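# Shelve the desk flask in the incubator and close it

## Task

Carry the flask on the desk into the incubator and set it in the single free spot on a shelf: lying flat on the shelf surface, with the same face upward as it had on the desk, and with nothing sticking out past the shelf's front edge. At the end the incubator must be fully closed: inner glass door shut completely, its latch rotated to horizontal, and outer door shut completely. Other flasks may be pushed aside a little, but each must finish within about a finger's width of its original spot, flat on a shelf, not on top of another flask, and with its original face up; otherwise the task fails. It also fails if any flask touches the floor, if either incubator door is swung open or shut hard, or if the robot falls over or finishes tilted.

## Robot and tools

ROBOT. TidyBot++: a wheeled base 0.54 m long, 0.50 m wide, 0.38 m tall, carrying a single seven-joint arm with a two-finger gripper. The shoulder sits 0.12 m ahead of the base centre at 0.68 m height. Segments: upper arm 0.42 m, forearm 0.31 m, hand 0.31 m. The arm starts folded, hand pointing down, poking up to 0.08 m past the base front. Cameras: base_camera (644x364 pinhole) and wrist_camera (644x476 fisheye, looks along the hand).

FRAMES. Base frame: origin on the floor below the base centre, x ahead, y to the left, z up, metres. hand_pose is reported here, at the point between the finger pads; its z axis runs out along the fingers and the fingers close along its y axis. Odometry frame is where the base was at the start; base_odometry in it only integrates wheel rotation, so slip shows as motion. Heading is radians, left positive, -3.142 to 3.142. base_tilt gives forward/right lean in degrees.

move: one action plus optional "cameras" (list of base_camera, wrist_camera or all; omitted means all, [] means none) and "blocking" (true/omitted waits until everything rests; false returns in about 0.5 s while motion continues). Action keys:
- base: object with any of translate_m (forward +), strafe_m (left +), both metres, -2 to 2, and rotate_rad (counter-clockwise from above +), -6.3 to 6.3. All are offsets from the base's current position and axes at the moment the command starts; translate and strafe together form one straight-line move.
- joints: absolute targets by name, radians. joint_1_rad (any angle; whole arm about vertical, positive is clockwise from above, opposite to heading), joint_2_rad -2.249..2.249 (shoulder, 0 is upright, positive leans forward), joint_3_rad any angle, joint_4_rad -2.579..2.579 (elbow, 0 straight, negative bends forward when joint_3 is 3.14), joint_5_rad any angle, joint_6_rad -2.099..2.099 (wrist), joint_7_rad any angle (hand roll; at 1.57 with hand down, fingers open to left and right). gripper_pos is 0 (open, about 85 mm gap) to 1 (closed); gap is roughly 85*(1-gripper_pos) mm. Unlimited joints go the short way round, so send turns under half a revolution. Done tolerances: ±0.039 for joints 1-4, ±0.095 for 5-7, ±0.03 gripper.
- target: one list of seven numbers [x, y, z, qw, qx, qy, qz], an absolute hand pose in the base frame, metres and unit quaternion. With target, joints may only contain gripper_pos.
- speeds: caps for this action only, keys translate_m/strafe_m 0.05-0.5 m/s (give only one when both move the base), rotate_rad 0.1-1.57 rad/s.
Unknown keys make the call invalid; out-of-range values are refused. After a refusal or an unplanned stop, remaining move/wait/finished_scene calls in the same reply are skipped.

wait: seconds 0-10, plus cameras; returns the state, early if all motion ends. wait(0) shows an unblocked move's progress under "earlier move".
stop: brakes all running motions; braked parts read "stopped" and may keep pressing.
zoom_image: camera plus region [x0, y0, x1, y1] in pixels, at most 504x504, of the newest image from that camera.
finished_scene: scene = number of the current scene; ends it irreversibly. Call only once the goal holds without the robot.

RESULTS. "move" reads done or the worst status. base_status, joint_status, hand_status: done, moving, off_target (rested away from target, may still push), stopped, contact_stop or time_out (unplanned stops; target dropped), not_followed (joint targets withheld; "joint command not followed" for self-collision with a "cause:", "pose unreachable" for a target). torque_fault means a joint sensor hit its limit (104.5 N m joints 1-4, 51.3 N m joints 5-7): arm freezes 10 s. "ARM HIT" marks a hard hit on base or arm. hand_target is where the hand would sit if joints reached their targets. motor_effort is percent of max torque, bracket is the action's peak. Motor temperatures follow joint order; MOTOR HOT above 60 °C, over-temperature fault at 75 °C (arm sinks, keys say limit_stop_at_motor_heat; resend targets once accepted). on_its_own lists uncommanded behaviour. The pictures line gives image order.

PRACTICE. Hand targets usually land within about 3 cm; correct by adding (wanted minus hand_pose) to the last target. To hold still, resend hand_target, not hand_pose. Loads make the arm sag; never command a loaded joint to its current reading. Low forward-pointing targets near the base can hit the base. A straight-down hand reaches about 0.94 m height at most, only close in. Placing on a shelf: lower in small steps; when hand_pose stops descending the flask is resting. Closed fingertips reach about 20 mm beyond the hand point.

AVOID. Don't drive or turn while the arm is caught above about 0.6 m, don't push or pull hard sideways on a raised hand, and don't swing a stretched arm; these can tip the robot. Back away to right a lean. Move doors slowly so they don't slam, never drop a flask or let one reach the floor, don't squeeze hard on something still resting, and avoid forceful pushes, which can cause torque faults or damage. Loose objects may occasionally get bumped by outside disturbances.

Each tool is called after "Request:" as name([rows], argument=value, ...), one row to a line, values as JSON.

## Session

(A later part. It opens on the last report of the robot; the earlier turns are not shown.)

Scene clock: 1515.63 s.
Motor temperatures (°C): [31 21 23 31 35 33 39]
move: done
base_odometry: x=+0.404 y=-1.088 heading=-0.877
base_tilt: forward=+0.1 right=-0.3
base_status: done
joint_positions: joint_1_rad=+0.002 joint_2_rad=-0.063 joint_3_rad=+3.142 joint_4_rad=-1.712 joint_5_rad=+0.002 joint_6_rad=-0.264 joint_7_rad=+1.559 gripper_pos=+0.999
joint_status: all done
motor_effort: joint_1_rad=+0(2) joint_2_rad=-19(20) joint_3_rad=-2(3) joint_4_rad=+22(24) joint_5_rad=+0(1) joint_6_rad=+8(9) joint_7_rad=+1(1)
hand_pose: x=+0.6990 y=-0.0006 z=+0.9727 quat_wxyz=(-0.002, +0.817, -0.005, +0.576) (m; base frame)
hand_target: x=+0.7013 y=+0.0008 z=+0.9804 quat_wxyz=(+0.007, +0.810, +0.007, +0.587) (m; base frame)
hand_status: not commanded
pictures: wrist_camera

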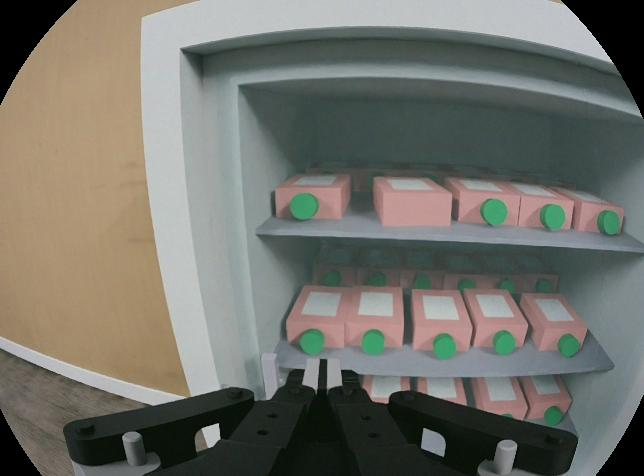

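Request:
move(base={"translate_m": 0.17}, speeds={"translate_m": 0.06}, cameras=[])

Request:
move(base={"translate_m": 0.05}, speeds={"translate_m": 0.05}, cameras=["wrist_camera"])

Scene clock: 1531.17 s.
Motor temperatures (°C): [31 21 23 31 35 33 39]
move: done
base_odometry: x=+0.513 y=-1.218 heading=-0.877
base_tilt: forward=+0.0 right=-0.3
base_status: done
joint_positions: joint_1_rad=+0.002 joint_2_rad=-0.061 joint_3_rad=+3.142 joint_4_rad=-1.712 joint_5_rad=+0.002 joint_6_rad=-0.264 joint_7_rad=+1.559 gripper_pos=+0.999
joint_status: not commanded
motor_effort: joint_1_rad=+0(2) joint_2_rad=-20(23) joint_3_rad=+0(2) joint_4_rad=+22(23) joint_5_rad=+0(1) joint_6_rad=+8(9) joint_7_rad=+0(1)
hand_pose: x=+0.6996 y=-0.0006 z=+0.9716 quat_wxyz=(-0.002, +0.818, -0.005, +0.575) (m; base frame)
hand_target: x=+0.7013 y=+0.0008 z=+0.9804 quat_wxyz=(+0.007, +0.810, +0.007, +0.587) (m; base frame)
hand_status: not commanded
pictures: none
No camera images: "cameras" was empty.

Scene clock: 1532.63 s.
Motor temperatures (°C): [31 21 23 31 35 33 39]
move: done
base_odometry: x=+0.545 y=-1.257 heading=-0.877
base_tilt: forward=+0.0 right=-0.3
base_status: done
joint_positions: joint_1_rad=+0.002 joint_2_rad=-0.060 joint_3_rad=+3.142 joint_4_rad=-1.712 joint_5_rad=+0.002 joint_6_rad=-0.264 joint_7_rad=+1.559 gripper_pos=+0.999
joint_status: not commanded
motor_effort: joint_1_rad=-1(1) joint_2_rad=-19(23) joint_3_rad=-1(2) joint_4_rad=+22(22) joint_5_rad=+0(1) joint_6_rad=+9(9) joint_7_rad=+1(1)
hand_pose: x=+0.6999 y=-0.0006 z=+0.9710 quat_wxyz=(-0.002, +0.818, -0.005, +0.575) (m; base frame)
hand_target: x=+0.7013 y=+0.0008 z=+0.9804 quat_wxyz=(+0.007, +0.810, +0.007, +0.587) (m; base frame)
hand_status: not commanded
pictures: wrist_camera

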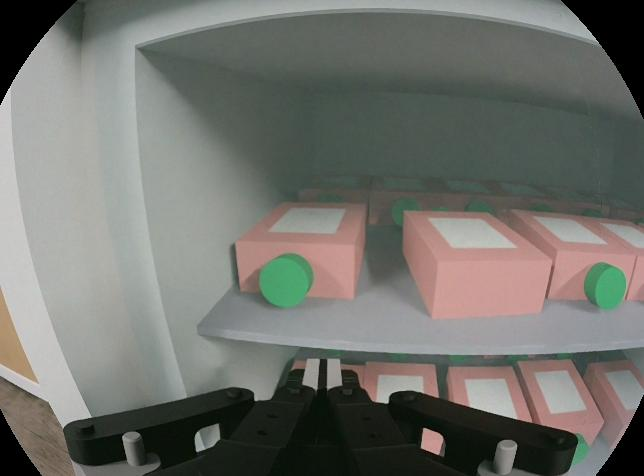

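Request:
move(base={"translate_m": 0.04}, speeds={"translate_m": 0.05}, cameras=["wrist_camera"])

Scene clock: 1541.33 s.
Motor temperatures (°C): [31 21 23 31 35 33 39]
move: done
base_odometry: x=+0.570 y=-1.287 heading=-0.876
base_tilt: forward=+0.0 right=-0.3
base_status: done
joint_positions: joint_1_rad=+0.002 joint_2_rad=-0.121 joint_3_rad=+3.142 joint_4_rad=-1.758 joint_5_rad=+0.002 joint_6_rad=-0.286 joint_7_rad=+1.559 gripper_pos=+0.999
joint_status: not commanded
motor_effort: joint_1_rad=+0(1) joint_2_rad=-6(21) joint_3_rad=+1(2) joint_4_rad=+29(32) joint_5_rad=+1(1) joint_6_rad=+18(22) joint_7_rad=+1(1)
hand_pose: x=+0.6740 y=-0.0005 z=+0.9715 quat_wxyz=(-0.002, +0.820, -0.005, +0.572) (m; base frame)
hand_target: x=+0.7013 y=+0.0008 z=+0.9804 quat_wxyz=(+0.007, +0.810, +0.007, +0.587) (m; base frame)
hand_status: not commanded
pictures: wrist_camera

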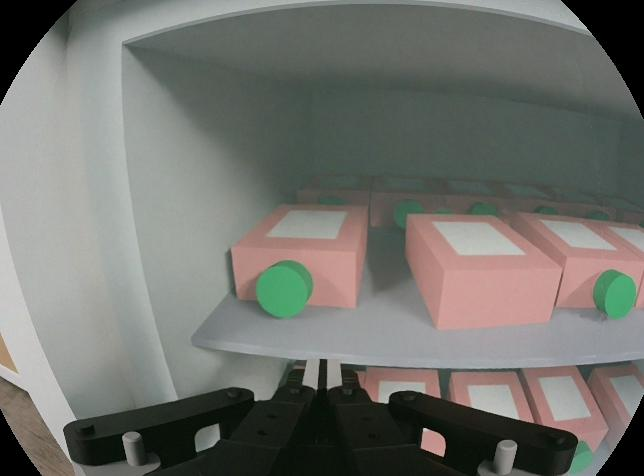

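Request:
move(base={"translate_m": -0.4}, speeds={"translate_m": 0.2}, cameras=[])

Request:
move(joints={"joint_1_rad": 0, "joint_2_rad": 0.615, "joint_3_rad": 3.14, "joint_4_rad": -1.993, "joint_5_rad": 0, "joint_6_rad": 1.07, "joint_7_rad": 1.57, "gripper_pos": 0.4}, cameras=["wrist_camera"])

Scene clock: 1581.03 s.
Motor temperatures (°C): [31 21 23 31 35 33 39]
move: done
base_odometry: x=+0.315 y=-0.980 heading=-0.876
base_tilt: forward=+0.0 right=-0.3
base_status: done
joint_positions: joint_1_rad=+0.002 joint_2_rad=-0.061 joint_3_rad=+3.142 joint_4_rad=-1.721 joint_5_rad=+0.002 joint_6_rad=-0.254 joint_7_rad=+1.559 gripper_pos=+0.999
joint_status: not commanded
motor_effort: joint_1_rad=-1(2) joint_2_rad=-19(23) joint_3_rad=-1(2) joint_4_rad=+22(27) joint_5_rad=+0(1) joint_6_rad=+8(17) joint_7_rad=+0(1)
hand_pose: x=+0.6997 y=-0.0006 z=+0.9686 quat_wxyz=(-0.002, +0.818, -0.005, +0.576) (m; base frame)
hand_target: x=+0.7013 y=+0.0008 z=+0.9804 quat_wxyz=(+0.007, +0.810, +0.007, +0.587) (m; base frame)
hand_status: not commanded
pictures: none
No camera images: "cameras" was empty.

Scene clock: 1583.40 s.
Motor temperatures (°C): [31 21 23 31 35 33 39]
move: done
base_odometry: x=+0.315 y=-0.980 heading=-0.876
base_tilt: forward=+0.0 right=-0.3
base_status: not commanded
joint_positions: joint_1_rad=+0.002 joint_2_rad=+0.617 joint_3_rad=+3.142 joint_4_rad=-1.981 joint_5_rad=+0.002 joint_6_rad=+1.018 joint_7_rad=+1.559 gripper_pos=+0.400
joint_status: all done
motor_effort: joint_1_rad=+0(2) joint_2_rad=-35(38) joint_3_rad=-1(3) joint_4_rad=+14(22) joint_5_rad=+1(1) joint_6_rad=+9(10) joint_7_rad=+1(1)
hand_pose: x=+0.8364 y=-0.0002 z=+0.7532 quat_wxyz=(-0.003, +0.710, -0.004, +0.704) (m; base frame)
hand_target: x=+0.8328 y=+0.0022 z=+0.7650 quat_wxyz=(-0.001, +0.695, +0.000, +0.719) (m; base frame)
hand_status: not commanded
pictures: wrist_camera

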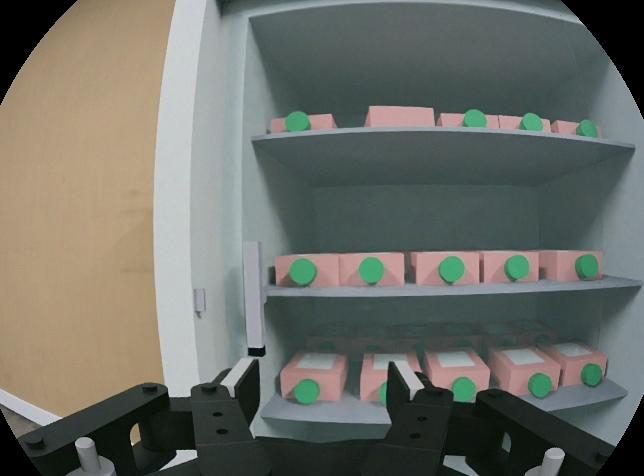

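Request:
move(base={"strafe_m": 0.055, "translate_m": 0.1}, speeds={"translate_m": 0.1}, joints={"joint_2_rad": 0.58}, cameras=["wrist_camera"])

Scene clock: 1600.27 s.
Motor temperatures (°C): [31 21 23 31 35 33 39]
move: done
base_odometry: x=+0.421 y=-1.021 heading=-0.876
base_tilt: forward=+0.0 right=-0.4
base_status: done
joint_positions: joint_1_rad=+0.002 joint_2_rad=+0.598 joint_3_rad=+3.142 joint_4_rad=-1.985 joint_5_rad=+0.002 joint_6_rad=+1.024 joint_7_rad=+1.559 gripper_pos=+0.400
joint_status: all done
motor_effort: joint_1_rad=+0(3) joint_2_rad=-35(37) joint_3_rad=-2(3) joint_4_rad=+14(16) joint_5_rad=+1(1) joint_6_rad=+9(9) joint_7_rad=+1(1)
hand_pose: x=+0.8338 y=-0.0002 z=+0.7662 quat_wxyz=(-0.003, +0.703, -0.004, +0.711) (m; base frame)
hand_target: x=+0.8294 y=+0.0022 z=+0.7900 quat_wxyz=(-0.001, +0.683, +0.000, +0.731) (m; base frame)
hand_status: not commanded
pictures: wrist_camera

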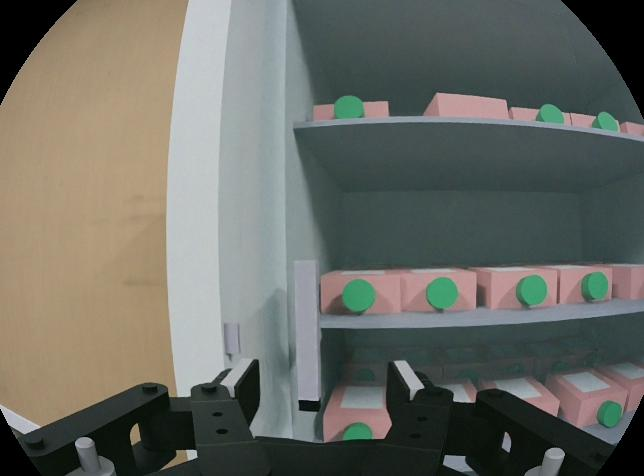

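Request:
move(base={"strafe_m": 0.01, "translate_m": 0.15}, speeds={"translate_m": 0.1}, joints={"joint_2_rad": 0.625}, cameras=["wrist_camera"])

Scene clock: 1610.50 s.
Motor temperatures (°C): [31 22 23 31 35 33 39]
move: done
base_odometry: x=+0.525 y=-1.130 heading=-0.876
base_tilt: forward=+0.1 right=-0.3
base_status: done
joint_positions: joint_1_rad=+0.002 joint_2_rad=+0.628 joint_3_rad=+3.142 joint_4_rad=-1.996 joint_5_rad=+0.002 joint_6_rad=+1.032 joint_7_rad=+1.559 gripper_pos=+0.400
joint_status: all done
motor_effort: joint_1_rad=+0(3) joint_2_rad=-35(37) joint_3_rad=-2(2) joint_4_rad=+14(21) joint_5_rad=+0(2) joint_6_rad=+9(10) joint_7_rad=+0(1)
hand_pose: x=+0.8331 y=-0.0002 z=+0.7424 quat_wxyz=(-0.003, +0.715, -0.004, +0.700) (m; base frame)
hand_target: x=+0.8336 y=+0.0022 z=+0.7579 quat_wxyz=(-0.001, +0.699, +0.000, +0.715) (m; base frame)
hand_status: not commanded
pictures: wrist_camera

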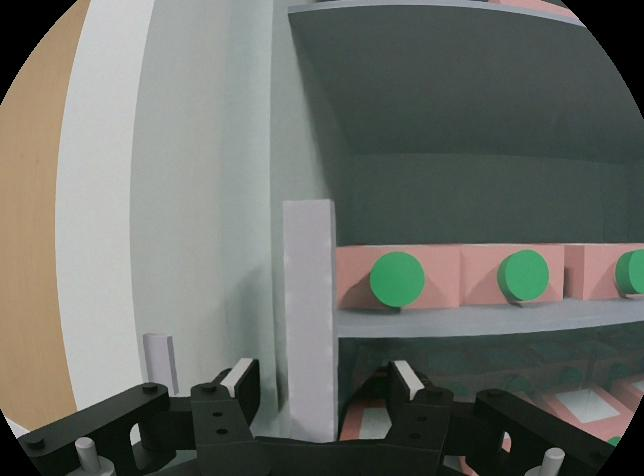

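Request:
move(base={"strafe_m": 0.0065, "translate_m": 0.075}, speeds={"translate_m": 0.06}, joints={"joint_2_rad": 0.605}, cameras=["wrist_camera"])

Scene clock: 1622.47 s.
Motor temperatures (°C): [31 22 23 31 35 33 39]
move: time_out
base_odometry: x=+0.575 y=-1.181 heading=-0.876
base_tilt: forward=+0.0 right=-0.4
base_status: translate_m time_out (by the wheels' count: +0.071 of +0.075); strafe_m time_out (by the wheels' count: +0.006 of +0.007)
joint_positions: joint_1_rad=+0.012 joint_2_rad=+0.500 joint_3_rad=+3.142 joint_4_rad=-2.202 joint_5_rad=+0.002 joint_6_rad=+1.053 joint_7_rad=+1.559 gripper_pos=+0.400
joint_status: joint_2_rad off_target (ended at +0.500, target +0.605)
motor_effort: joint_1_rad=-1(5) joint_2_rad=-12(36) joint_3_rad=-2(5) joint_4_rad=+47(53) joint_5_rad=+5(7) joint_6_rad=+6(10) joint_7_rad=+0(1)
hand_pose: x=+0.7649 y=-0.0060 z=+0.7422 quat_wxyz=(+0.000, +0.734, -0.008, +0.679) (m; base frame)
hand_target: x=+0.8319 y=+0.0022 z=+0.7722 quat_wxyz=(-0.001, +0.692, +0.000, +0.722) (m; base frame)
hand_status: not commanded
pictures: wrist_camera

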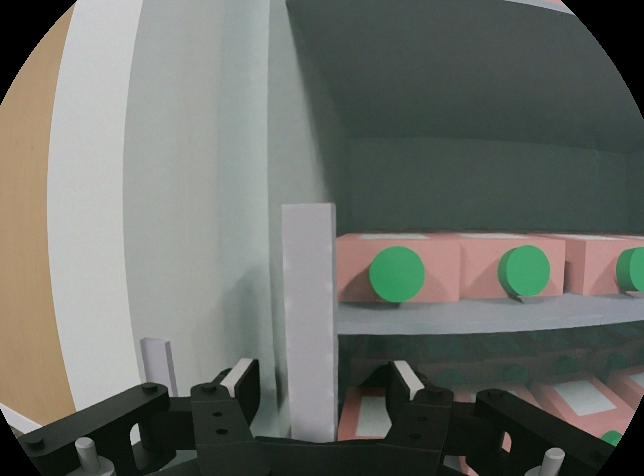

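Request:
move(base={"translate_m": -0.065}, speeds={"translate_m": 0.06}, cameras=["wrist_camera"])

Scene clock: 1635.93 s.
Motor temperatures (°C): [31 22 23 32 35 33 39]
move: done
base_odometry: x=+0.534 y=-1.131 heading=-0.876
base_tilt: forward=+0.0 right=-0.3
base_status: done
joint_positions: joint_1_rad=+0.008 joint_2_rad=+0.610 joint_3_rad=+3.142 joint_4_rad=-2.004 joint_5_rad=+0.002 joint_6_rad=+1.054 joint_7_rad=+1.559 gripper_pos=+0.400
joint_status: not commanded
on_its_own: joint_2_rad moved +0.110 to your old target +0.605
motor_effort: joint_1_rad=-1(3) joint_2_rad=-35(37) joint_3_rad=-2(3) joint_4_rad=+14(47) joint_5_rad=+0(5) joint_6_rad=+9(11) joint_7_rad=+0(1)
hand_pose: x=+0.8297 y=-0.0041 z=+0.7583 quat_wxyz=(-0.001, +0.703, -0.006, +0.711) (m; base frame)
hand_target: x=+0.8319 y=+0.0022 z=+0.7722 quat_wxyz=(-0.001, +0.692, +0.000, +0.722) (m; base frame)
hand_status: not commanded
pictures: wrist_camera

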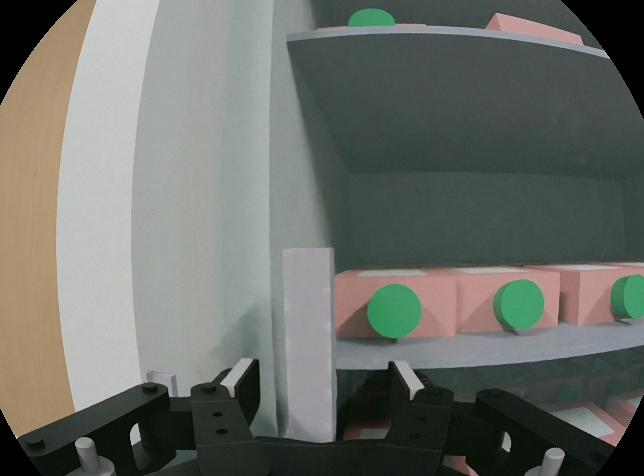

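Request:
move(base={"strafe_m": 0.006}, joints={"gripper_pos": 0.6}, cameras=["wrist_camera"])

Scene clock: 1645.50 s.
Motor temperatures (°C): [31 22 23 31 35 33 39]
move: done
base_odometry: x=+0.538 y=-1.127 heading=-0.876
base_tilt: forward=+0.1 right=-0.3
base_status: done
joint_positions: joint_1_rad=+0.003 joint_2_rad=+0.610 joint_3_rad=+3.142 joint_4_rad=-2.004 joint_5_rad=+0.002 joint_6_rad=+1.054 joint_7_rad=+1.559 gripper_pos=+0.600
joint_status: all done
motor_effort: joint_1_rad=+0(5) joint_2_rad=-35(37) joint_3_rad=-1(5) joint_4_rad=+14(14) joint_5_rad=+0(2) joint_6_rad=+9(9) joint_7_rad=+0(1)
hand_pose: x=+0.8297 y=-0.0005 z=+0.7583 quat_wxyz=(-0.003, +0.703, -0.004, +0.711) (m; base frame)
hand_target: x=+0.8319 y=+0.0022 z=+0.7722 quat_wxyz=(-0.001, +0.692, +0.000, +0.722) (m; base frame)
hand_status: not commanded
pictures: wrist_camera

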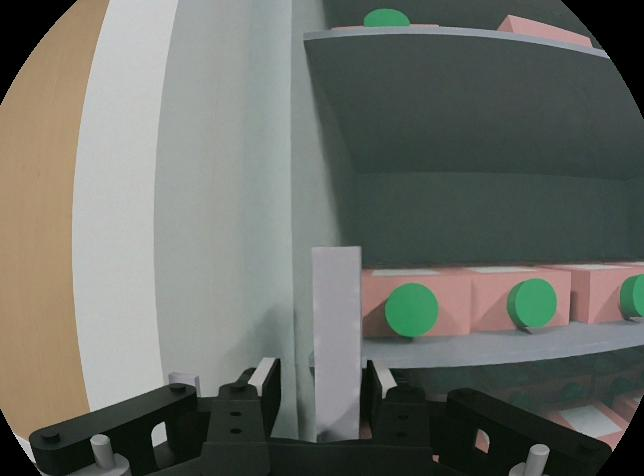

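Request:
move(base={"strafe_m": -0.004}, joints={"gripper_pos": 0.72}, cameras=["wrist_camera"])

Scene clock: 1650.60 s.
Motor temperatures (°C): [31 22 23 31 35 33 39]
move: done
base_odometry: x=+0.535 y=-1.129 heading=-0.876
base_tilt: forward=+0.0 right=-0.3
base_status: done
joint_positions: joint_1_rad=+0.003 joint_2_rad=+0.610 joint_3_rad=+3.142 joint_4_rad=-2.004 joint_5_rad=+0.002 joint_6_rad=+1.054 joint_7_rad=+1.559 gripper_pos=+0.720
joint_status: all done
motor_effort: joint_1_rad=+0(5) joint_2_rad=-35(37) joint_3_rad=-1(4) joint_4_rad=+14(15) joint_5_rad=+1(1) joint_6_rad=+9(9) joint_7_rad=+0(1)
hand_pose: x=+0.8297 y=-0.0003 z=+0.7582 quat_wxyz=(-0.003, +0.703, -0.004, +0.711) (m; base frame)
hand_target: x=+0.8319 y=+0.0022 z=+0.7722 quat_wxyz=(-0.001, +0.692, +0.000, +0.722) (m; base frame)
hand_status: not commanded
pictures: wrist_camera

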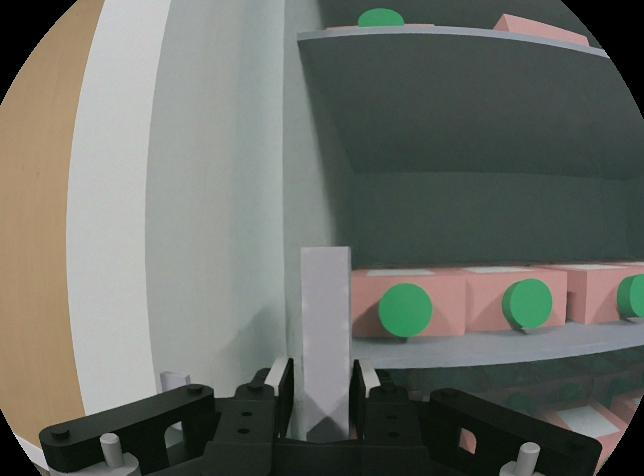

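Request:
move(joints={"joint_7_rad": 1.2}, cameras=["wrist_camera"])

Scene clock: 1658.13 s.
Motor temperatures (°C): [31 22 23 31 35 33 39]
move: done
base_odometry: x=+0.535 y=-1.129 heading=-0.876
base_tilt: forward=+0.1 right=-0.3
base_status: not commanded
joint_positions: joint_1_rad=+0.004 joint_2_rad=+0.610 joint_3_rad=+3.142 joint_4_rad=-2.004 joint_5_rad=+0.002 joint_6_rad=+1.054 joint_7_rad=+1.257 gripper_pos=+0.720
joint_status: all done
motor_effort: joint_1_rad=-1(4) joint_2_rad=-35(35) joint_3_rad=-2(3) joint_4_rad=+13(14) joint_5_rad=+1(2) joint_6_rad=+9(9) joint_7_rad=+0(1)
hand_pose: x=+0.8297 y=-0.0017 z=+0.7582 quat_wxyz=(-0.109, +0.695, -0.111, +0.702) (m; base frame)
hand_target: x=+0.8319 y=+0.0022 z=+0.7722 quat_wxyz=(-0.134, +0.680, -0.127, +0.710) (m; base frame)
hand_status: not commanded
pictures: wrist_camera

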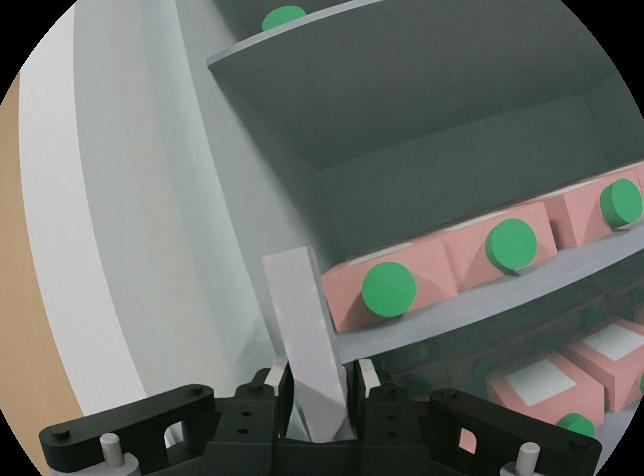

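Request:
move(joints={"joint_7_rad": 0.6}, cameras=["wrist_camera"])

Scene clock: 1664.93 s.
Motor temperatures (°C): [31 22 23 31 35 33 39]
move: done
base_odometry: x=+0.535 y=-1.129 heading=-0.876
base_tilt: forward=+0.0 right=-0.3
base_status: not commanded
joint_positions: joint_1_rad=+0.006 joint_2_rad=+0.611 joint_3_rad=+3.142 joint_4_rad=-2.004 joint_5_rad=+0.002 joint_6_rad=+1.054 joint_7_rad=+0.675 gripper_pos=+0.720
joint_status: all done
motor_effort: joint_1_rad=-3(4) joint_2_rad=-36(37) joint_3_rad=-3(5) joint_4_rad=+14(15) joint_5_rad=+2(3) joint_6_rad=+10(10) joint_7_rad=+0(1)
hand_pose: x=+0.8297 y=-0.0026 z=+0.7582 quat_wxyz=(-0.306, +0.634, -0.306, +0.642) (m; base frame)
hand_target: x=+0.8319 y=+0.0022 z=+0.7722 quat_wxyz=(-0.338, +0.612, -0.323, +0.638) (m; base frame)
hand_status: not commanded
pictures: wrist_camera

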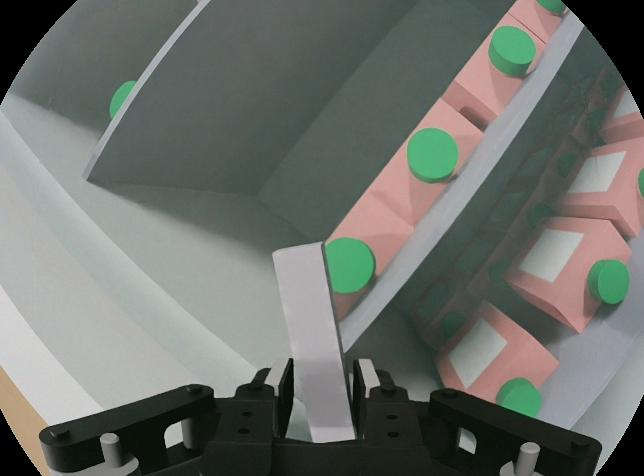

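Request:
move(joints={"joint_7_rad": 0.0}, cameras=["wrist_camera"])

Scene clock: 1670.07 s.
Motor temperatures (°C): [31 22 23 31 35 33 39]
move: done
base_odometry: x=+0.535 y=-1.129 heading=-0.876
base_tilt: forward=+0.1 right=-0.3
base_status: not commanded
joint_positions: joint_1_rad=+0.006 joint_2_rad=+0.611 joint_3_rad=+3.142 joint_4_rad=-2.004 joint_5_rad=+0.002 joint_6_rad=+1.054 joint_7_rad=+0.077 gripper_pos=+0.720
joint_status: all done
motor_effort: joint_1_rad=-1(3) joint_2_rad=-36(37) joint_3_rad=-3(4) joint_4_rad=+15(16) joint_5_rad=+1(2) joint_6_rad=+10(10) joint_7_rad=+0(2)
hand_pose: x=+0.8297 y=-0.0026 z=+0.7582 quat_wxyz=(-0.481, +0.515, -0.479, +0.523) (m; base frame)
hand_target: x=+0.8319 y=+0.0022 z=+0.7722 quat_wxyz=(-0.511, +0.489, -0.489, +0.510) (m; base frame)
hand_status: not commanded
pictures: wrist_camera

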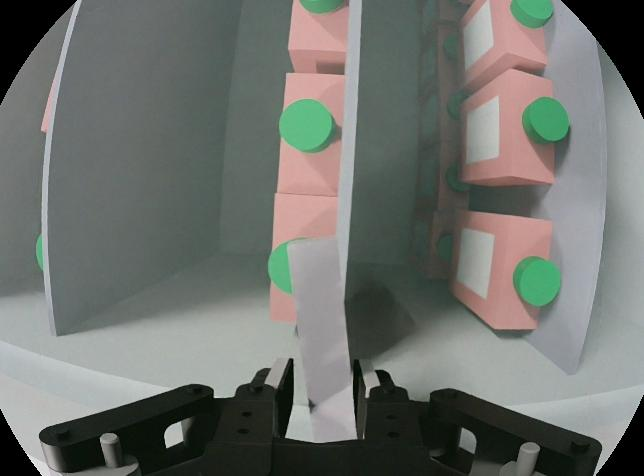

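Request:
move(joints={"joint_7_rad": -0.18}, cameras=["wrist_camera"])

Scene clock: 1675.80 s.
Motor temperatures (°C): [31 22 23 31 35 33 39]
move: done
base_odometry: x=+0.535 y=-1.129 heading=-0.876
base_tilt: forward=-0.1 right=-0.3
base_status: not commanded
joint_positions: joint_1_rad=+0.005 joint_2_rad=+0.611 joint_3_rad=+3.142 joint_4_rad=-2.004 joint_5_rad=+0.002 joint_6_rad=+1.054 joint_7_rad=-0.123 gripper_pos=+0.720
joint_status: all done
motor_effort: joint_1_rad=-1(2) joint_2_rad=-36(37) joint_3_rad=-1(3) joint_4_rad=+16(18) joint_5_rad=+0(1) joint_6_rad=+10(11) joint_7_rad=+0(1)
hand_pose: x=+0.8296 y=-0.0025 z=+0.7579 quat_wxyz=(-0.531, +0.465, -0.528, +0.472) (m; base frame)
hand_target: x=+0.8319 y=+0.0022 z=+0.7722 quat_wxyz=(-0.555, +0.443, -0.531, +0.462) (m; base frame)
hand_status: not commanded
pictures: wrist_camera

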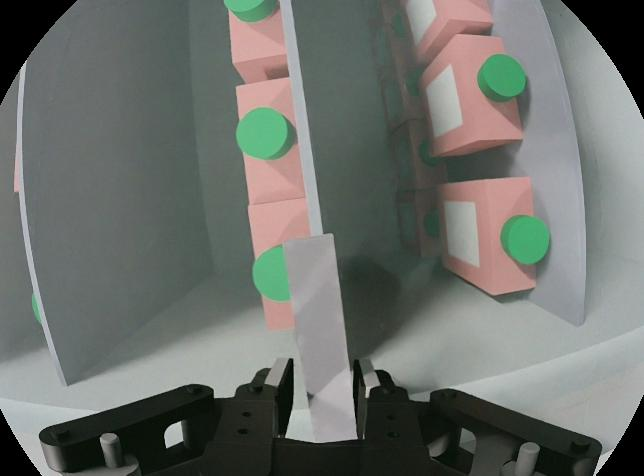

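Request:
move(joints={"joint_7_rad": -0.2}, cameras=[])

Request:
move(joints={"gripper_pos": 0.4}, cameras=[])

Request:
move(base={"translate_m": -0.15}, speeds={"translate_m": 0.08}, cameras=["wrist_camera"])

Scene clock: 1683.80 s.
Motor temperatures (°C): [31 22 23 31 35 33 39]
move: done
base_odometry: x=+0.535 y=-1.129 heading=-0.876
base_tilt: forward=+0.1 right=-0.3
base_status: not commanded
joint_positions: joint_1_rad=+0.005 joint_2_rad=+0.611 joint_3_rad=+3.142 joint_4_rad=-2.004 joint_5_rad=+0.002 joint_6_rad=+1.054 joint_7_rad=-0.137 gripper_pos=+0.720
joint_status: all done
motor_effort: joint_1_rad=-1(2) joint_2_rad=-36(37) joint_3_rad=-1(3) joint_4_rad=+16(18) joint_5_rad=+1(1) joint_6_rad=+10(11) joint_7_rad=+0(1)
hand_pose: x=+0.8297 y=-0.0025 z=+0.7578 quat_wxyz=(-0.534, +0.461, -0.531, +0.468) (m; base frame)
hand_target: x=+0.8319 y=+0.0022 z=+0.7722 quat_wxyz=(-0.560, +0.438, -0.536, +0.456) (m; base frame)
hand_status: not commanded
pictures: none
No camera images: "cameras" was empty.

Scene clock: 1684.50 s.
Motor temperatures (°C): [31 22 23 31 35 33 39]
move: done
base_odometry: x=+0.535 y=-1.129 heading=-0.876
base_tilt: forward=+0.1 right=-0.3
base_status: not commanded
joint_positions: joint_1_rad=+0.005 joint_2_rad=+0.611 joint_3_rad=+3.142 joint_4_rad=-2.000 joint_5_rad=+0.002 joint_6_rad=+1.054 joint_7_rad=-0.137 gripper_pos=+0.400
joint_status: all done
motor_effort: joint_1_rad=+0(1) joint_2_rad=-35(37) joint_3_rad=-2(2) joint_4_rad=+14(18) joint_5_rad=+0(1) joint_6_rad=+9(11) joint_7_rad=+1(1)
hand_pose: x=+0.8307 y=-0.0018 z=+0.7595 quat_wxyz=(-0.536, +0.461, -0.530, +0.469) (m; base frame)
hand_target: x=+0.8319 y=+0.0022 z=+0.7722 quat_wxyz=(-0.560, +0.438, -0.536, +0.456) (m; base frame)
hand_status: not commanded
pictures: none
No camera images: "cameras" was empty.

Scene clock: 1686.87 s.
Motor temperatures (°C): [31 22 23 31 35 33 39]
move: done
base_odometry: x=+0.439 y=-1.014 heading=-0.876
base_tilt: forward=+0.0 right=-0.3
base_status: done
joint_positions: joint_1_rad=+0.005 joint_2_rad=+0.611 joint_3_rad=+3.142 joint_4_rad=-2.000 joint_5_rad=+0.002 joint_6_rad=+1.054 joint_7_rad=-0.137 gripper_pos=+0.400
joint_status: not commanded
motor_effort: joint_1_rad=-1(1) joint_2_rad=-35(38) joint_3_rad=-1(2) joint_4_rad=+14(15) joint_5_rad=+1(1) joint_6_rad=+9(9) joint_7_rad=+1(1)
hand_pose: x=+0.8308 y=-0.0018 z=+0.7595 quat_wxyz=(-0.536, +0.461, -0.530, +0.469) (m; base frame)
hand_target: x=+0.8319 y=+0.0022 z=+0.7722 quat_wxyz=(-0.560, +0.438, -0.536, +0.456) (m; base frame)
hand_status: not commanded
pictures: wrist_camera

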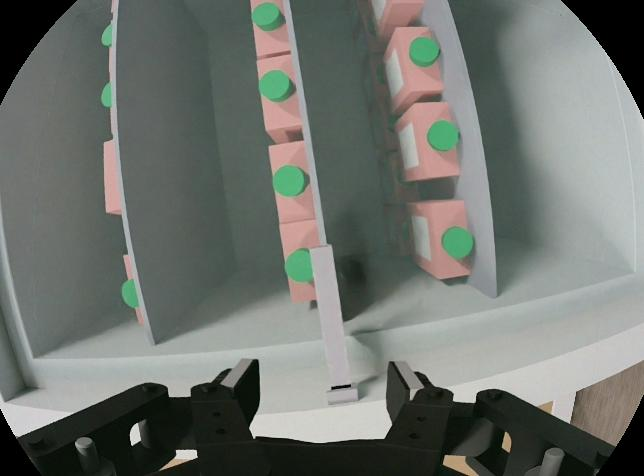

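Request:
move(joints={"joint_7_rad": 1.57}, cameras=["wrist_camera"])

Request:
zoom_image(camera="wrist_camera", region=[200, 240, 360, 400])

Scene clock: 1695.80 s.
Motor temperatures (°C): [31 22 23 31 35 33 39]
move: done
base_odometry: x=+0.439 y=-1.014 heading=-0.876
base_tilt: forward=+0.1 right=-0.3
base_status: not commanded
joint_positions: joint_1_rad=+0.005 joint_2_rad=+0.611 joint_3_rad=+3.142 joint_4_rad=-2.000 joint_5_rad=+0.002 joint_6_rad=+1.054 joint_7_rad=+1.494 gripper_pos=+0.400
joint_status: all done
motor_effort: joint_1_rad=-1(1) joint_2_rad=-35(36) joint_3_rad=-1(2) joint_4_rad=+14(15) joint_5_rad=+0(1) joint_6_rad=+9(9) joint_7_rad=+1(1)
hand_pose: x=+0.8308 y=-0.0018 z=+0.7595 quat_wxyz=(-0.026, +0.702, -0.028, +0.711) (m; base frame)
hand_target: x=+0.8319 y=+0.0022 z=+0.7722 quat_wxyz=(-0.001, +0.692, +0.000, +0.722) (m; base frame)
hand_status: not commanded
pictures: wrist_camera

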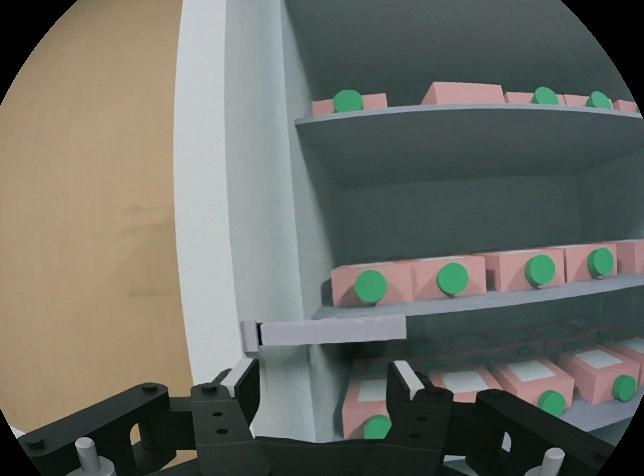

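Scaled by 3.150.

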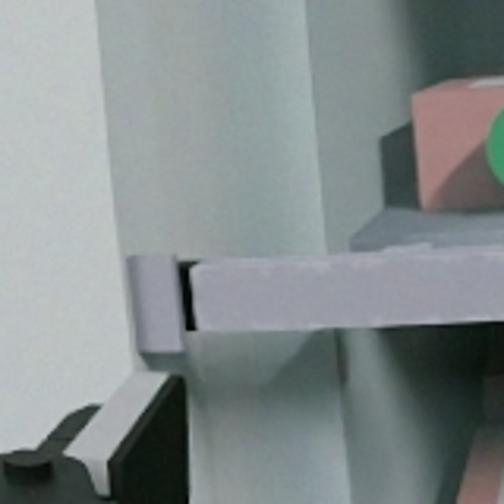

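Request:
move(joints={"joint_7_rad": 1.64}, cameras=["wrist_camera"])

Request:
zoom_image(camera="wrist_camera", region=[220, 220, 440, 400])

Scene clock: 1704.50 s.
Motor temperatures (°C): [31 22 23 31 35 33 39]
move: done
base_odometry: x=+0.439 y=-1.014 heading=-0.876
base_tilt: forward=+0.1 right=-0.3
base_status: not commanded
joint_positions: joint_1_rad=+0.005 joint_2_rad=+0.611 joint_3_rad=+3.142 joint_4_rad=-2.000 joint_5_rad=+0.002 joint_6_rad=+1.054 joint_7_rad=+1.576 gripper_pos=+0.400
joint_status: all done
motor_effort: joint_1_rad=+0(1) joint_2_rad=-35(36) joint_3_rad=-1(2) joint_4_rad=+14(14) joint_5_rad=+0(1) joint_6_rad=+9(9) joint_7_rad=+1(1)
hand_pose: x=+0.8308 y=-0.0018 z=+0.7595 quat_wxyz=(+0.004, +0.702, +0.001, +0.712) (m; base frame)
hand_target: x=+0.8319 y=+0.0022 z=+0.7722 quat_wxyz=(+0.024, +0.691, +0.024, +0.722) (m; base frame)
hand_status: not commanded
pictures: wrist_camera

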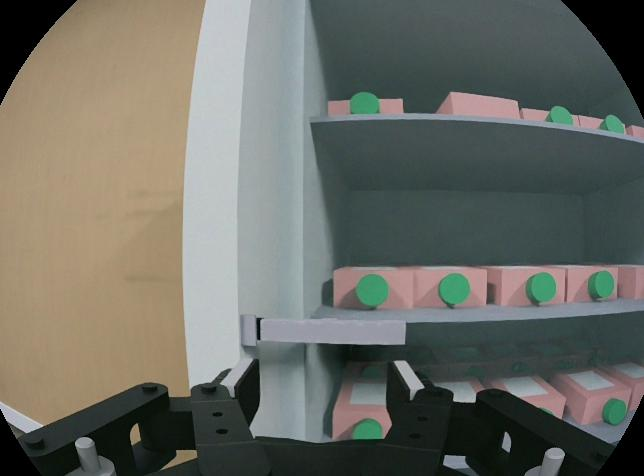

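Scaled by 2.291.

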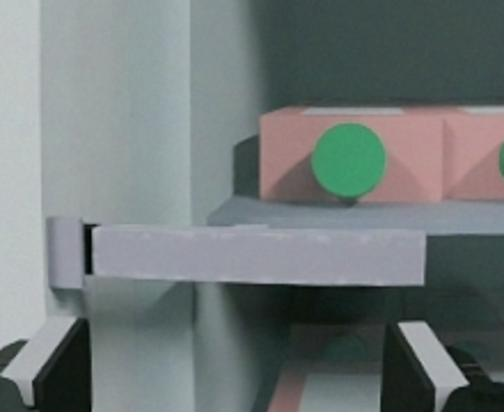

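Request:
move(base={"translate_m": -0.5}, speeds={"translate_m": 0.2})

Request:
move(joints={"joint_2_rad": -0.06, "joint_4_rad": -1.712, "joint_6_rad": -0.24, "gripper_pos": 1})

Scene clock: 1746.13 s.
Motor temperatures (°C): [31 23 23 31 35 33 39]
move: done
base_odometry: x=+0.119 y=-0.630 heading=-0.876
base_tilt: forward=+0.0 right=-0.3
base_status: done
joint_positions: joint_1_rad=+0.005 joint_2_rad=+0.612 joint_3_rad=+3.142 joint_4_rad=-1.999 joint_5_rad=+0.002 joint_6_rad=+1.054 joint_7_rad=+1.576 gripper_pos=+0.400
joint_status: not commanded
motor_effort: joint_1_rad=+0(1) joint_2_rad=-35(38) joint_3_rad=-2(2) joint_4_rad=+13(15) joint_5_rad=+0(1) joint_6_rad=+9(9) joint_7_rad=+1(1)
hand_pose: x=+0.8311 y=-0.0018 z=+0.7592 quat_wxyz=(+0.004, +0.702, +0.001, +0.712) (m; base frame)
hand_target: x=+0.8319 y=+0.0022 z=+0.7722 quat_wxyz=(+0.024, +0.691, +0.024, +0.722) (m; base frame)
hand_status: not commanded
pictures: base_camera, wrist_camera

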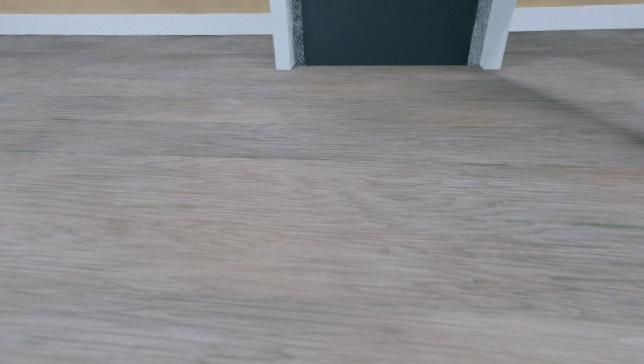

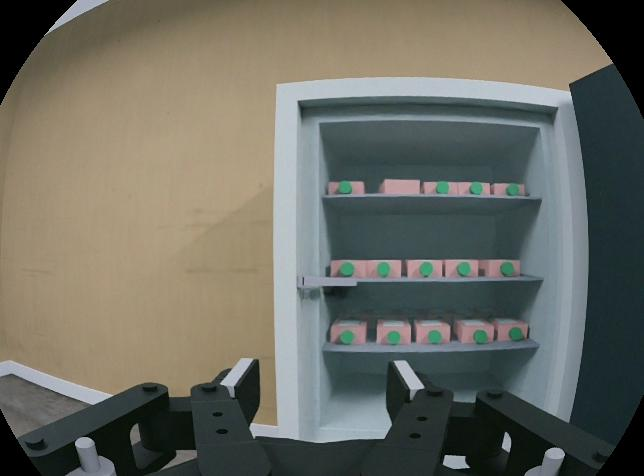

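Scene clock: 1748.50 s.
Motor temperatures (°C): [31 23 23 31 35 33 39]
move: done
base_odometry: x=+0.119 y=-0.630 heading=-0.876
base_tilt: forward=+0.0 right=-0.3
base_status: not commanded
joint_positions: joint_1_rad=+0.005 joint_2_rad=-0.050 joint_3_rad=+3.142 joint_4_rad=-1.729 joint_5_rad=+0.002 joint_6_rad=-0.184 joint_7_rad=+1.576 gripper_pos=+0.999
joint_status: all done
motor_effort: joint_1_rad=+0(2) joint_2_rad=-19(37) joint_3_rad=-1(2) joint_4_rad=+21(23) joint_5_rad=+0(1) joint_6_rad=+9(10) joint_7_rad=+0(1)
hand_pose: x=+0.7086 y=-0.0019 z=+0.9788 quat_wxyz=(+0.004, +0.802, +0.001, +0.597) (m; base frame)
hand_target: x=+0.7024 y=+0.0023 z=+0.9780 quat_wxyz=(+0.020, +0.811, +0.029, +0.585) (m; base frame)
hand_status: not commanded
pictures: base_camera, wrist_camera

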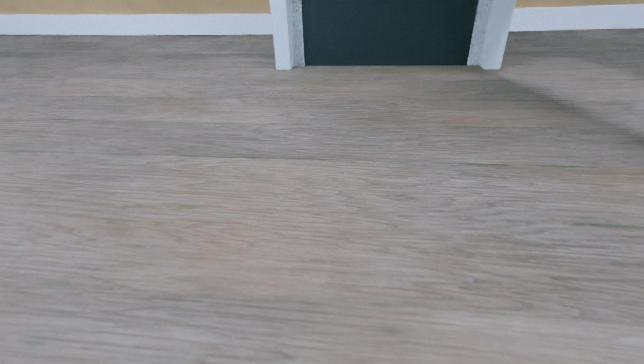

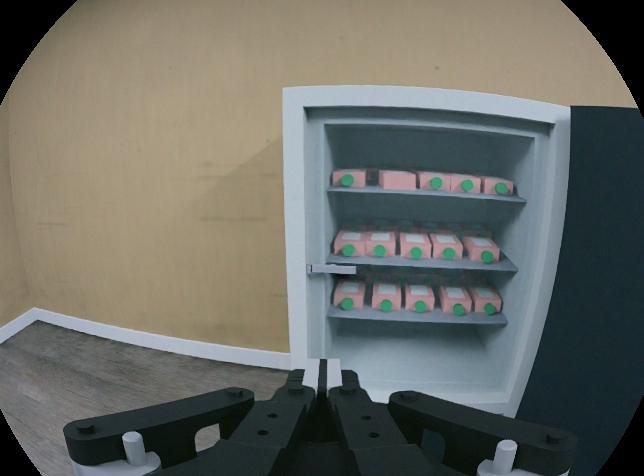

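Request:
move(base={"translate_m": -0.24}, speeds={"translate_m": 0.2}, cameras=[])

Request:
move(base={"strafe_m": -0.5}, speeds={"strafe_m": 0.25})

Request:
move(joints={"joint_1_rad": 0.9}, cameras=["wrist_camera"])

Scene clock: 1764.40 s.
Motor temperatures (°C): [31 22 23 31 35 33 39]
move: done
base_odometry: x=-0.035 y=-0.445 heading=-0.876
base_tilt: forward=+0.0 right=-0.4
base_status: done
joint_positions: joint_1_rad=+0.005 joint_2_rad=-0.056 joint_3_rad=+3.142 joint_4_rad=-1.727 joint_5_rad=+0.002 joint_6_rad=-0.189 joint_7_rad=+1.576 gripper_pos=+0.999
joint_status: not commanded
motor_effort: joint_1_rad=+0(1) joint_2_rad=-19(24) joint_3_rad=-1(2) joint_4_rad=+22(23) joint_5_rad=+1(1) joint_6_rad=+9(9) joint_7_rad=+0(1)
hand_pose: x=+0.7064 y=-0.0019 z=+0.9815 quat_wxyz=(+0.004, +0.802, +0.001, +0.598) (m; base frame)
hand_target: x=+0.7024 y=+0.0023 z=+0.9780 quat_wxyz=(+0.020, +0.811, +0.029, +0.585) (m; base frame)
hand_status: not commanded
pictures: none
No camera images: "cameras" was empty.

Scene clock: 1767.17 s.
Motor temperatures (°C): [31 22 23 31 35 33 39]
move: done
base_odometry: x=-0.419 y=-0.765 heading=-0.876
base_tilt: forward=+0.0 right=-0.3
base_status: done
joint_positions: joint_1_rad=+0.003 joint_2_rad=-0.056 joint_3_rad=+3.142 joint_4_rad=-1.727 joint_5_rad=+0.002 joint_6_rad=-0.190 joint_7_rad=+1.576 gripper_pos=+0.999
joint_status: not commanded
motor_effort: joint_1_rad=-1(3) joint_2_rad=-20(20) joint_3_rad=+0(3) joint_4_rad=+22(23) joint_5_rad=+0(1) joint_6_rad=+9(9) joint_7_rad=+0(1)
hand_pose: x=+0.7064 y=-0.0009 z=+0.9815 quat_wxyz=(+0.003, +0.802, +0.001, +0.598) (m; base frame)
hand_target: x=+0.7024 y=+0.0023 z=+0.9780 quat_wxyz=(+0.020, +0.811, +0.029, +0.585) (m; base frame)
hand_status: not commanded
pictures: base_camera, wrist_camera

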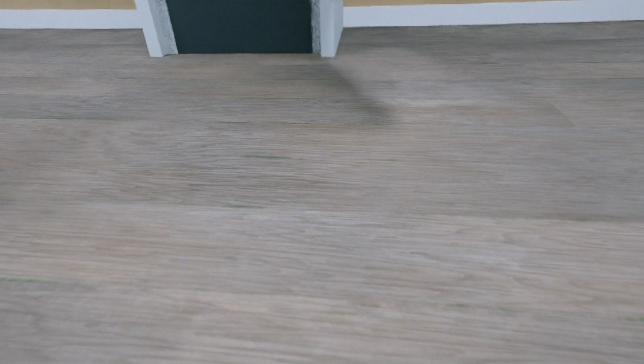

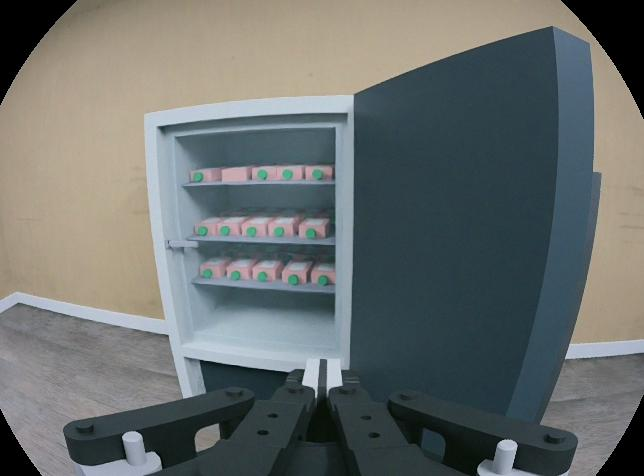

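Scene clock: 1769.33 s.
Motor temperatures (°C): [31 22 23 31 35 33 39]
move: done
base_odometry: x=-0.419 y=-0.765 heading=-0.876
base_tilt: forward=+0.0 right=-0.3
base_status: not commanded
joint_positions: joint_1_rad=+0.888 joint_2_rad=-0.056 joint_3_rad=+3.142 joint_4_rad=-1.727 joint_5_rad=+0.002 joint_6_rad=-0.190 joint_7_rad=+1.576 gripper_pos=+0.999
joint_status: all done
motor_effort: joint_1_rad=+0(3) joint_2_rad=-20(21) joint_3_rad=-1(3) joint_4_rad=+22(22) joint_5_rad=+0(1) joint_6_rad=+9(9) joint_7_rad=+0(1)
hand_pose: x=+0.4903 y=-0.4552 z=+0.9815 quat_wxyz=(+0.259, +0.725, -0.342, +0.539) (m; base frame)
hand_target: x=+0.4835 y=-0.4556 z=+0.9780 quat_wxyz=(+0.272, +0.742, -0.327, +0.518) (m; base frame)
hand_status: not commanded
pictures: wrist_camera

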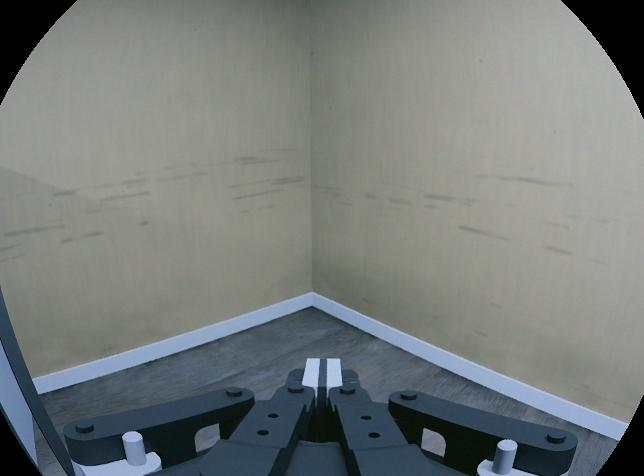

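Request:
move(joints={"joint_1_rad": 0.0}, cameras=[])

Request:
move(base={"strafe_m": -0.7}, speeds={"strafe_m": 0.25})

Request:
move(joints={"joint_1_rad": -0.9}, cameras=["wrist_camera"])

Scene clock: 1785.30 s.
Motor temperatures (°C): [31 22 23 31 35 33 39]
move: done
base_odometry: x=-0.419 y=-0.765 heading=-0.876
base_tilt: forward=+0.0 right=-0.3
base_status: not commanded
joint_positions: joint_1_rad=+0.012 joint_2_rad=-0.056 joint_3_rad=+3.142 joint_4_rad=-1.727 joint_5_rad=+0.002 joint_6_rad=-0.190 joint_7_rad=+1.576 gripper_pos=+0.999
joint_status: all done
motor_effort: joint_1_rad=-1(4) joint_2_rad=-20(20) joint_3_rad=+0(3) joint_4_rad=+22(22) joint_5_rad=+0(1) joint_6_rad=+9(9) joint_7_rad=+1(1)
hand_pose: x=+0.7064 y=-0.0060 z=+0.9815 quat_wxyz=(+0.006, +0.802, -0.002, +0.598) (m; base frame)
hand_target: x=+0.7024 y=+0.0023 z=+0.9780 quat_wxyz=(+0.020, +0.811, +0.029, +0.585) (m; base frame)
hand_status: not commanded
pictures: none
No camera images: "cameras" was empty.

Scene clock: 1788.87 s.
Motor temperatures (°C): [31 22 23 31 35 33 39]
move: done
base_odometry: x=-0.957 y=-1.214 heading=-0.876
base_tilt: forward=+0.1 right=-0.3
base_status: done
joint_positions: joint_1_rad=+0.005 joint_2_rad=-0.056 joint_3_rad=+3.142 joint_4_rad=-1.727 joint_5_rad=+0.002 joint_6_rad=-0.190 joint_7_rad=+1.576 gripper_pos=+0.999
joint_status: not commanded
motor_effort: joint_1_rad=+0(3) joint_2_rad=-20(20) joint_3_rad=-1(4) joint_4_rad=+22(23) joint_5_rad=+0(1) joint_6_rad=+9(9) joint_7_rad=+0(1)
hand_pose: x=+0.7064 y=-0.0017 z=+0.9815 quat_wxyz=(+0.004, +0.802, +0.001, +0.598) (m; base frame)
hand_target: x=+0.7024 y=+0.0023 z=+0.9780 quat_wxyz=(+0.020, +0.811, +0.029, +0.585) (m; base frame)
hand_status: not commanded
pictures: base_camera, wrist_camera

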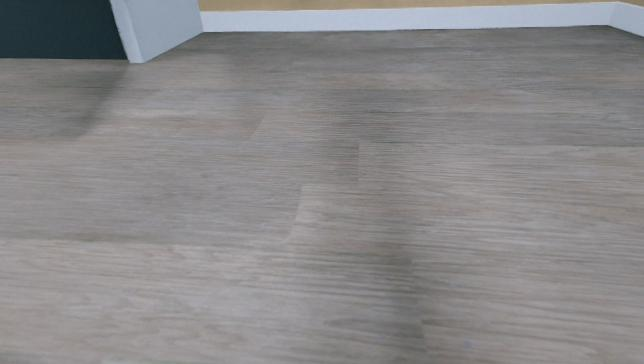

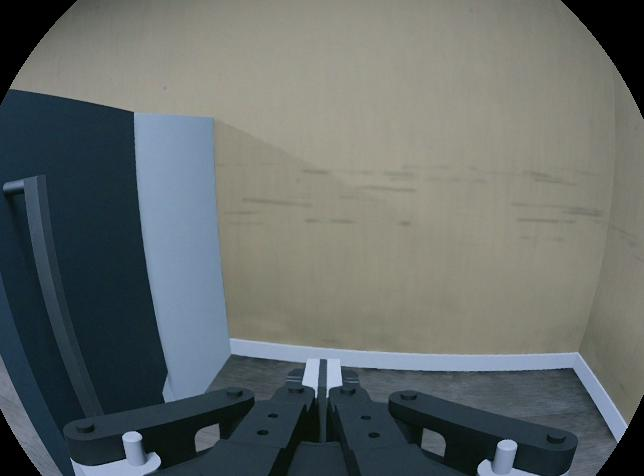

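Scene clock: 1791.03 s.
Motor temperatures (°C): [31 22 23 31 35 33 39]
move: done
base_odometry: x=-0.957 y=-1.214 heading=-0.876
base_tilt: forward=+0.0 right=-0.3
base_status: not commanded
joint_positions: joint_1_rad=-0.888 joint_2_rad=-0.056 joint_3_rad=+3.141 joint_4_rad=-1.727 joint_5_rad=+0.002 joint_6_rad=-0.190 joint_7_rad=+1.576 gripper_pos=+0.999
joint_status: all done
motor_effort: joint_1_rad=-1(2) joint_2_rad=-20(21) joint_3_rad=-1(3) joint_4_rad=+22(22) joint_5_rad=+0(1) joint_6_rad=+9(9) joint_7_rad=+1(1)
hand_pose: x=+0.4886 y=+0.4565 z=+0.9815 quat_wxyz=(-0.255, +0.723, +0.347, +0.541) (m; base frame)
hand_target: x=+0.4799 y=+0.4584 z=+0.9780 quat_wxyz=(-0.236, +0.717, +0.378, +0.535) (m; base frame)
hand_status: not commanded
pictures: wrist_camera

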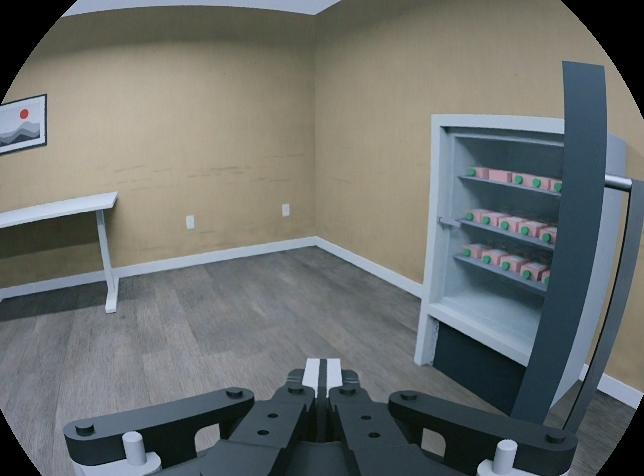

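Request:
move(joints={"joint_1_rad": 0.0, "joint_2_rad": 0.0, "joint_4_rad": -1.57, "joint_6_rad": 0.04}, cameras=[])

Request:
move(base={"translate_m": 0.52, "strafe_m": -0.12}, speeds={"translate_m": 0.25}, cameras=["wrist_camera"])

Request:
move(joints={"joint_1_rad": -0.9}, cameras=["wrist_camera"])

Scene clock: 1813.03 s.
Motor temperatures (°C): [31 22 23 31 35 33 39]
move: done
base_odometry: x=-0.957 y=-1.214 heading=-0.876
base_tilt: forward=+0.1 right=-0.3
base_status: not commanded
joint_positions: joint_1_rad=-0.012 joint_2_rad=-0.013 joint_3_rad=+3.141 joint_4_rad=-1.589 joint_5_rad=+0.002 joint_6_rad=-0.012 joint_7_rad=+1.576 gripper_pos=+0.999
joint_status: all done
motor_effort: joint_1_rad=+0(3) joint_2_rad=-21(22) joint_3_rad=+0(2) joint_4_rad=+23(23) joint_5_rad=+0(1) joint_6_rad=+9(10) joint_7_rad=+0(1)
hand_pose: x=+0.7392 y=+0.0086 z=+1.0954 quat_wxyz=(-0.002, +0.713, +0.007, +0.701) (m; base frame)
hand_target: x=+0.7444 y=+0.0023 z=+1.1155 quat_wxyz=(+0.024, +0.692, +0.024, +0.721) (m; base frame)
hand_status: not commanded
pictures: none
No camera images: "cameras" was empty.

Scene clock: 1815.97 s.
Motor temperatures (°C): [31 22 23 31 35 33 39]
move: done
base_odometry: x=-0.716 y=-1.690 heading=-0.876
base_tilt: forward=+0.1 right=-0.3
base_status: done
joint_positions: joint_1_rad=-0.011 joint_2_rad=+0.005 joint_3_rad=+3.141 joint_4_rad=-1.587 joint_5_rad=+0.002 joint_6_rad=-0.008 joint_7_rad=+1.576 gripper_pos=+0.999
joint_status: not commanded
motor_effort: joint_1_rad=+0(2) joint_2_rad=-22(25) joint_3_rad=-1(2) joint_4_rad=+22(23) joint_5_rad=+0(1) joint_6_rad=+9(9) joint_7_rad=+1(1)
hand_pose: x=+0.7465 y=+0.0085 z=+1.0867 quat_wxyz=(-0.001, +0.717, +0.007, +0.697) (m; base frame)
hand_target: x=+0.7444 y=+0.0023 z=+1.1155 quat_wxyz=(+0.024, +0.692, +0.024, +0.721) (m; base frame)
hand_status: not commanded
pictures: wrist_camera

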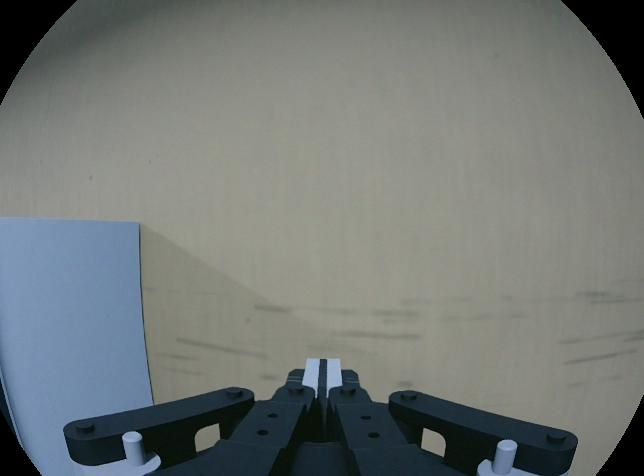

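Scene clock: 1818.13 s.
Motor temperatures (°C): [31 22 23 31 35 33 39]
move: done
base_odometry: x=-0.716 y=-1.690 heading=-0.876
base_tilt: forward=+0.0 right=-0.3
base_status: not commanded
joint_positions: joint_1_rad=-0.889 joint_2_rad=+0.005 joint_3_rad=+3.141 joint_4_rad=-1.587 joint_5_rad=+0.002 joint_6_rad=-0.008 joint_7_rad=+1.576 gripper_pos=+0.999
joint_status: all done
motor_effort: joint_1_rad=-1(3) joint_2_rad=-22(23) joint_3_rad=-1(3) joint_4_rad=+22(23) joint_5_rad=+0(1) joint_6_rad=+9(9) joint_7_rad=+0(1)
hand_pose: x=+0.5132 y=+0.4883 z=+1.0867 quat_wxyz=(-0.297, +0.647, +0.311, +0.630) (m; base frame)
hand_target: x=+0.5059 y=+0.4913 z=+1.1155 quat_wxyz=(-0.292, +0.613, +0.323, +0.660) (m; base frame)
hand_status: not commanded
pictures: wrist_camera

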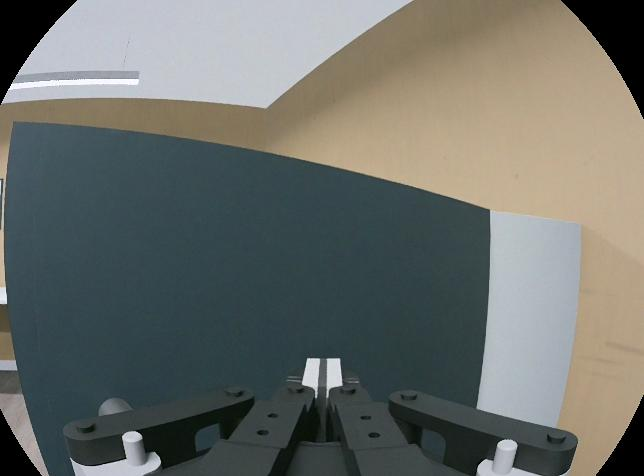

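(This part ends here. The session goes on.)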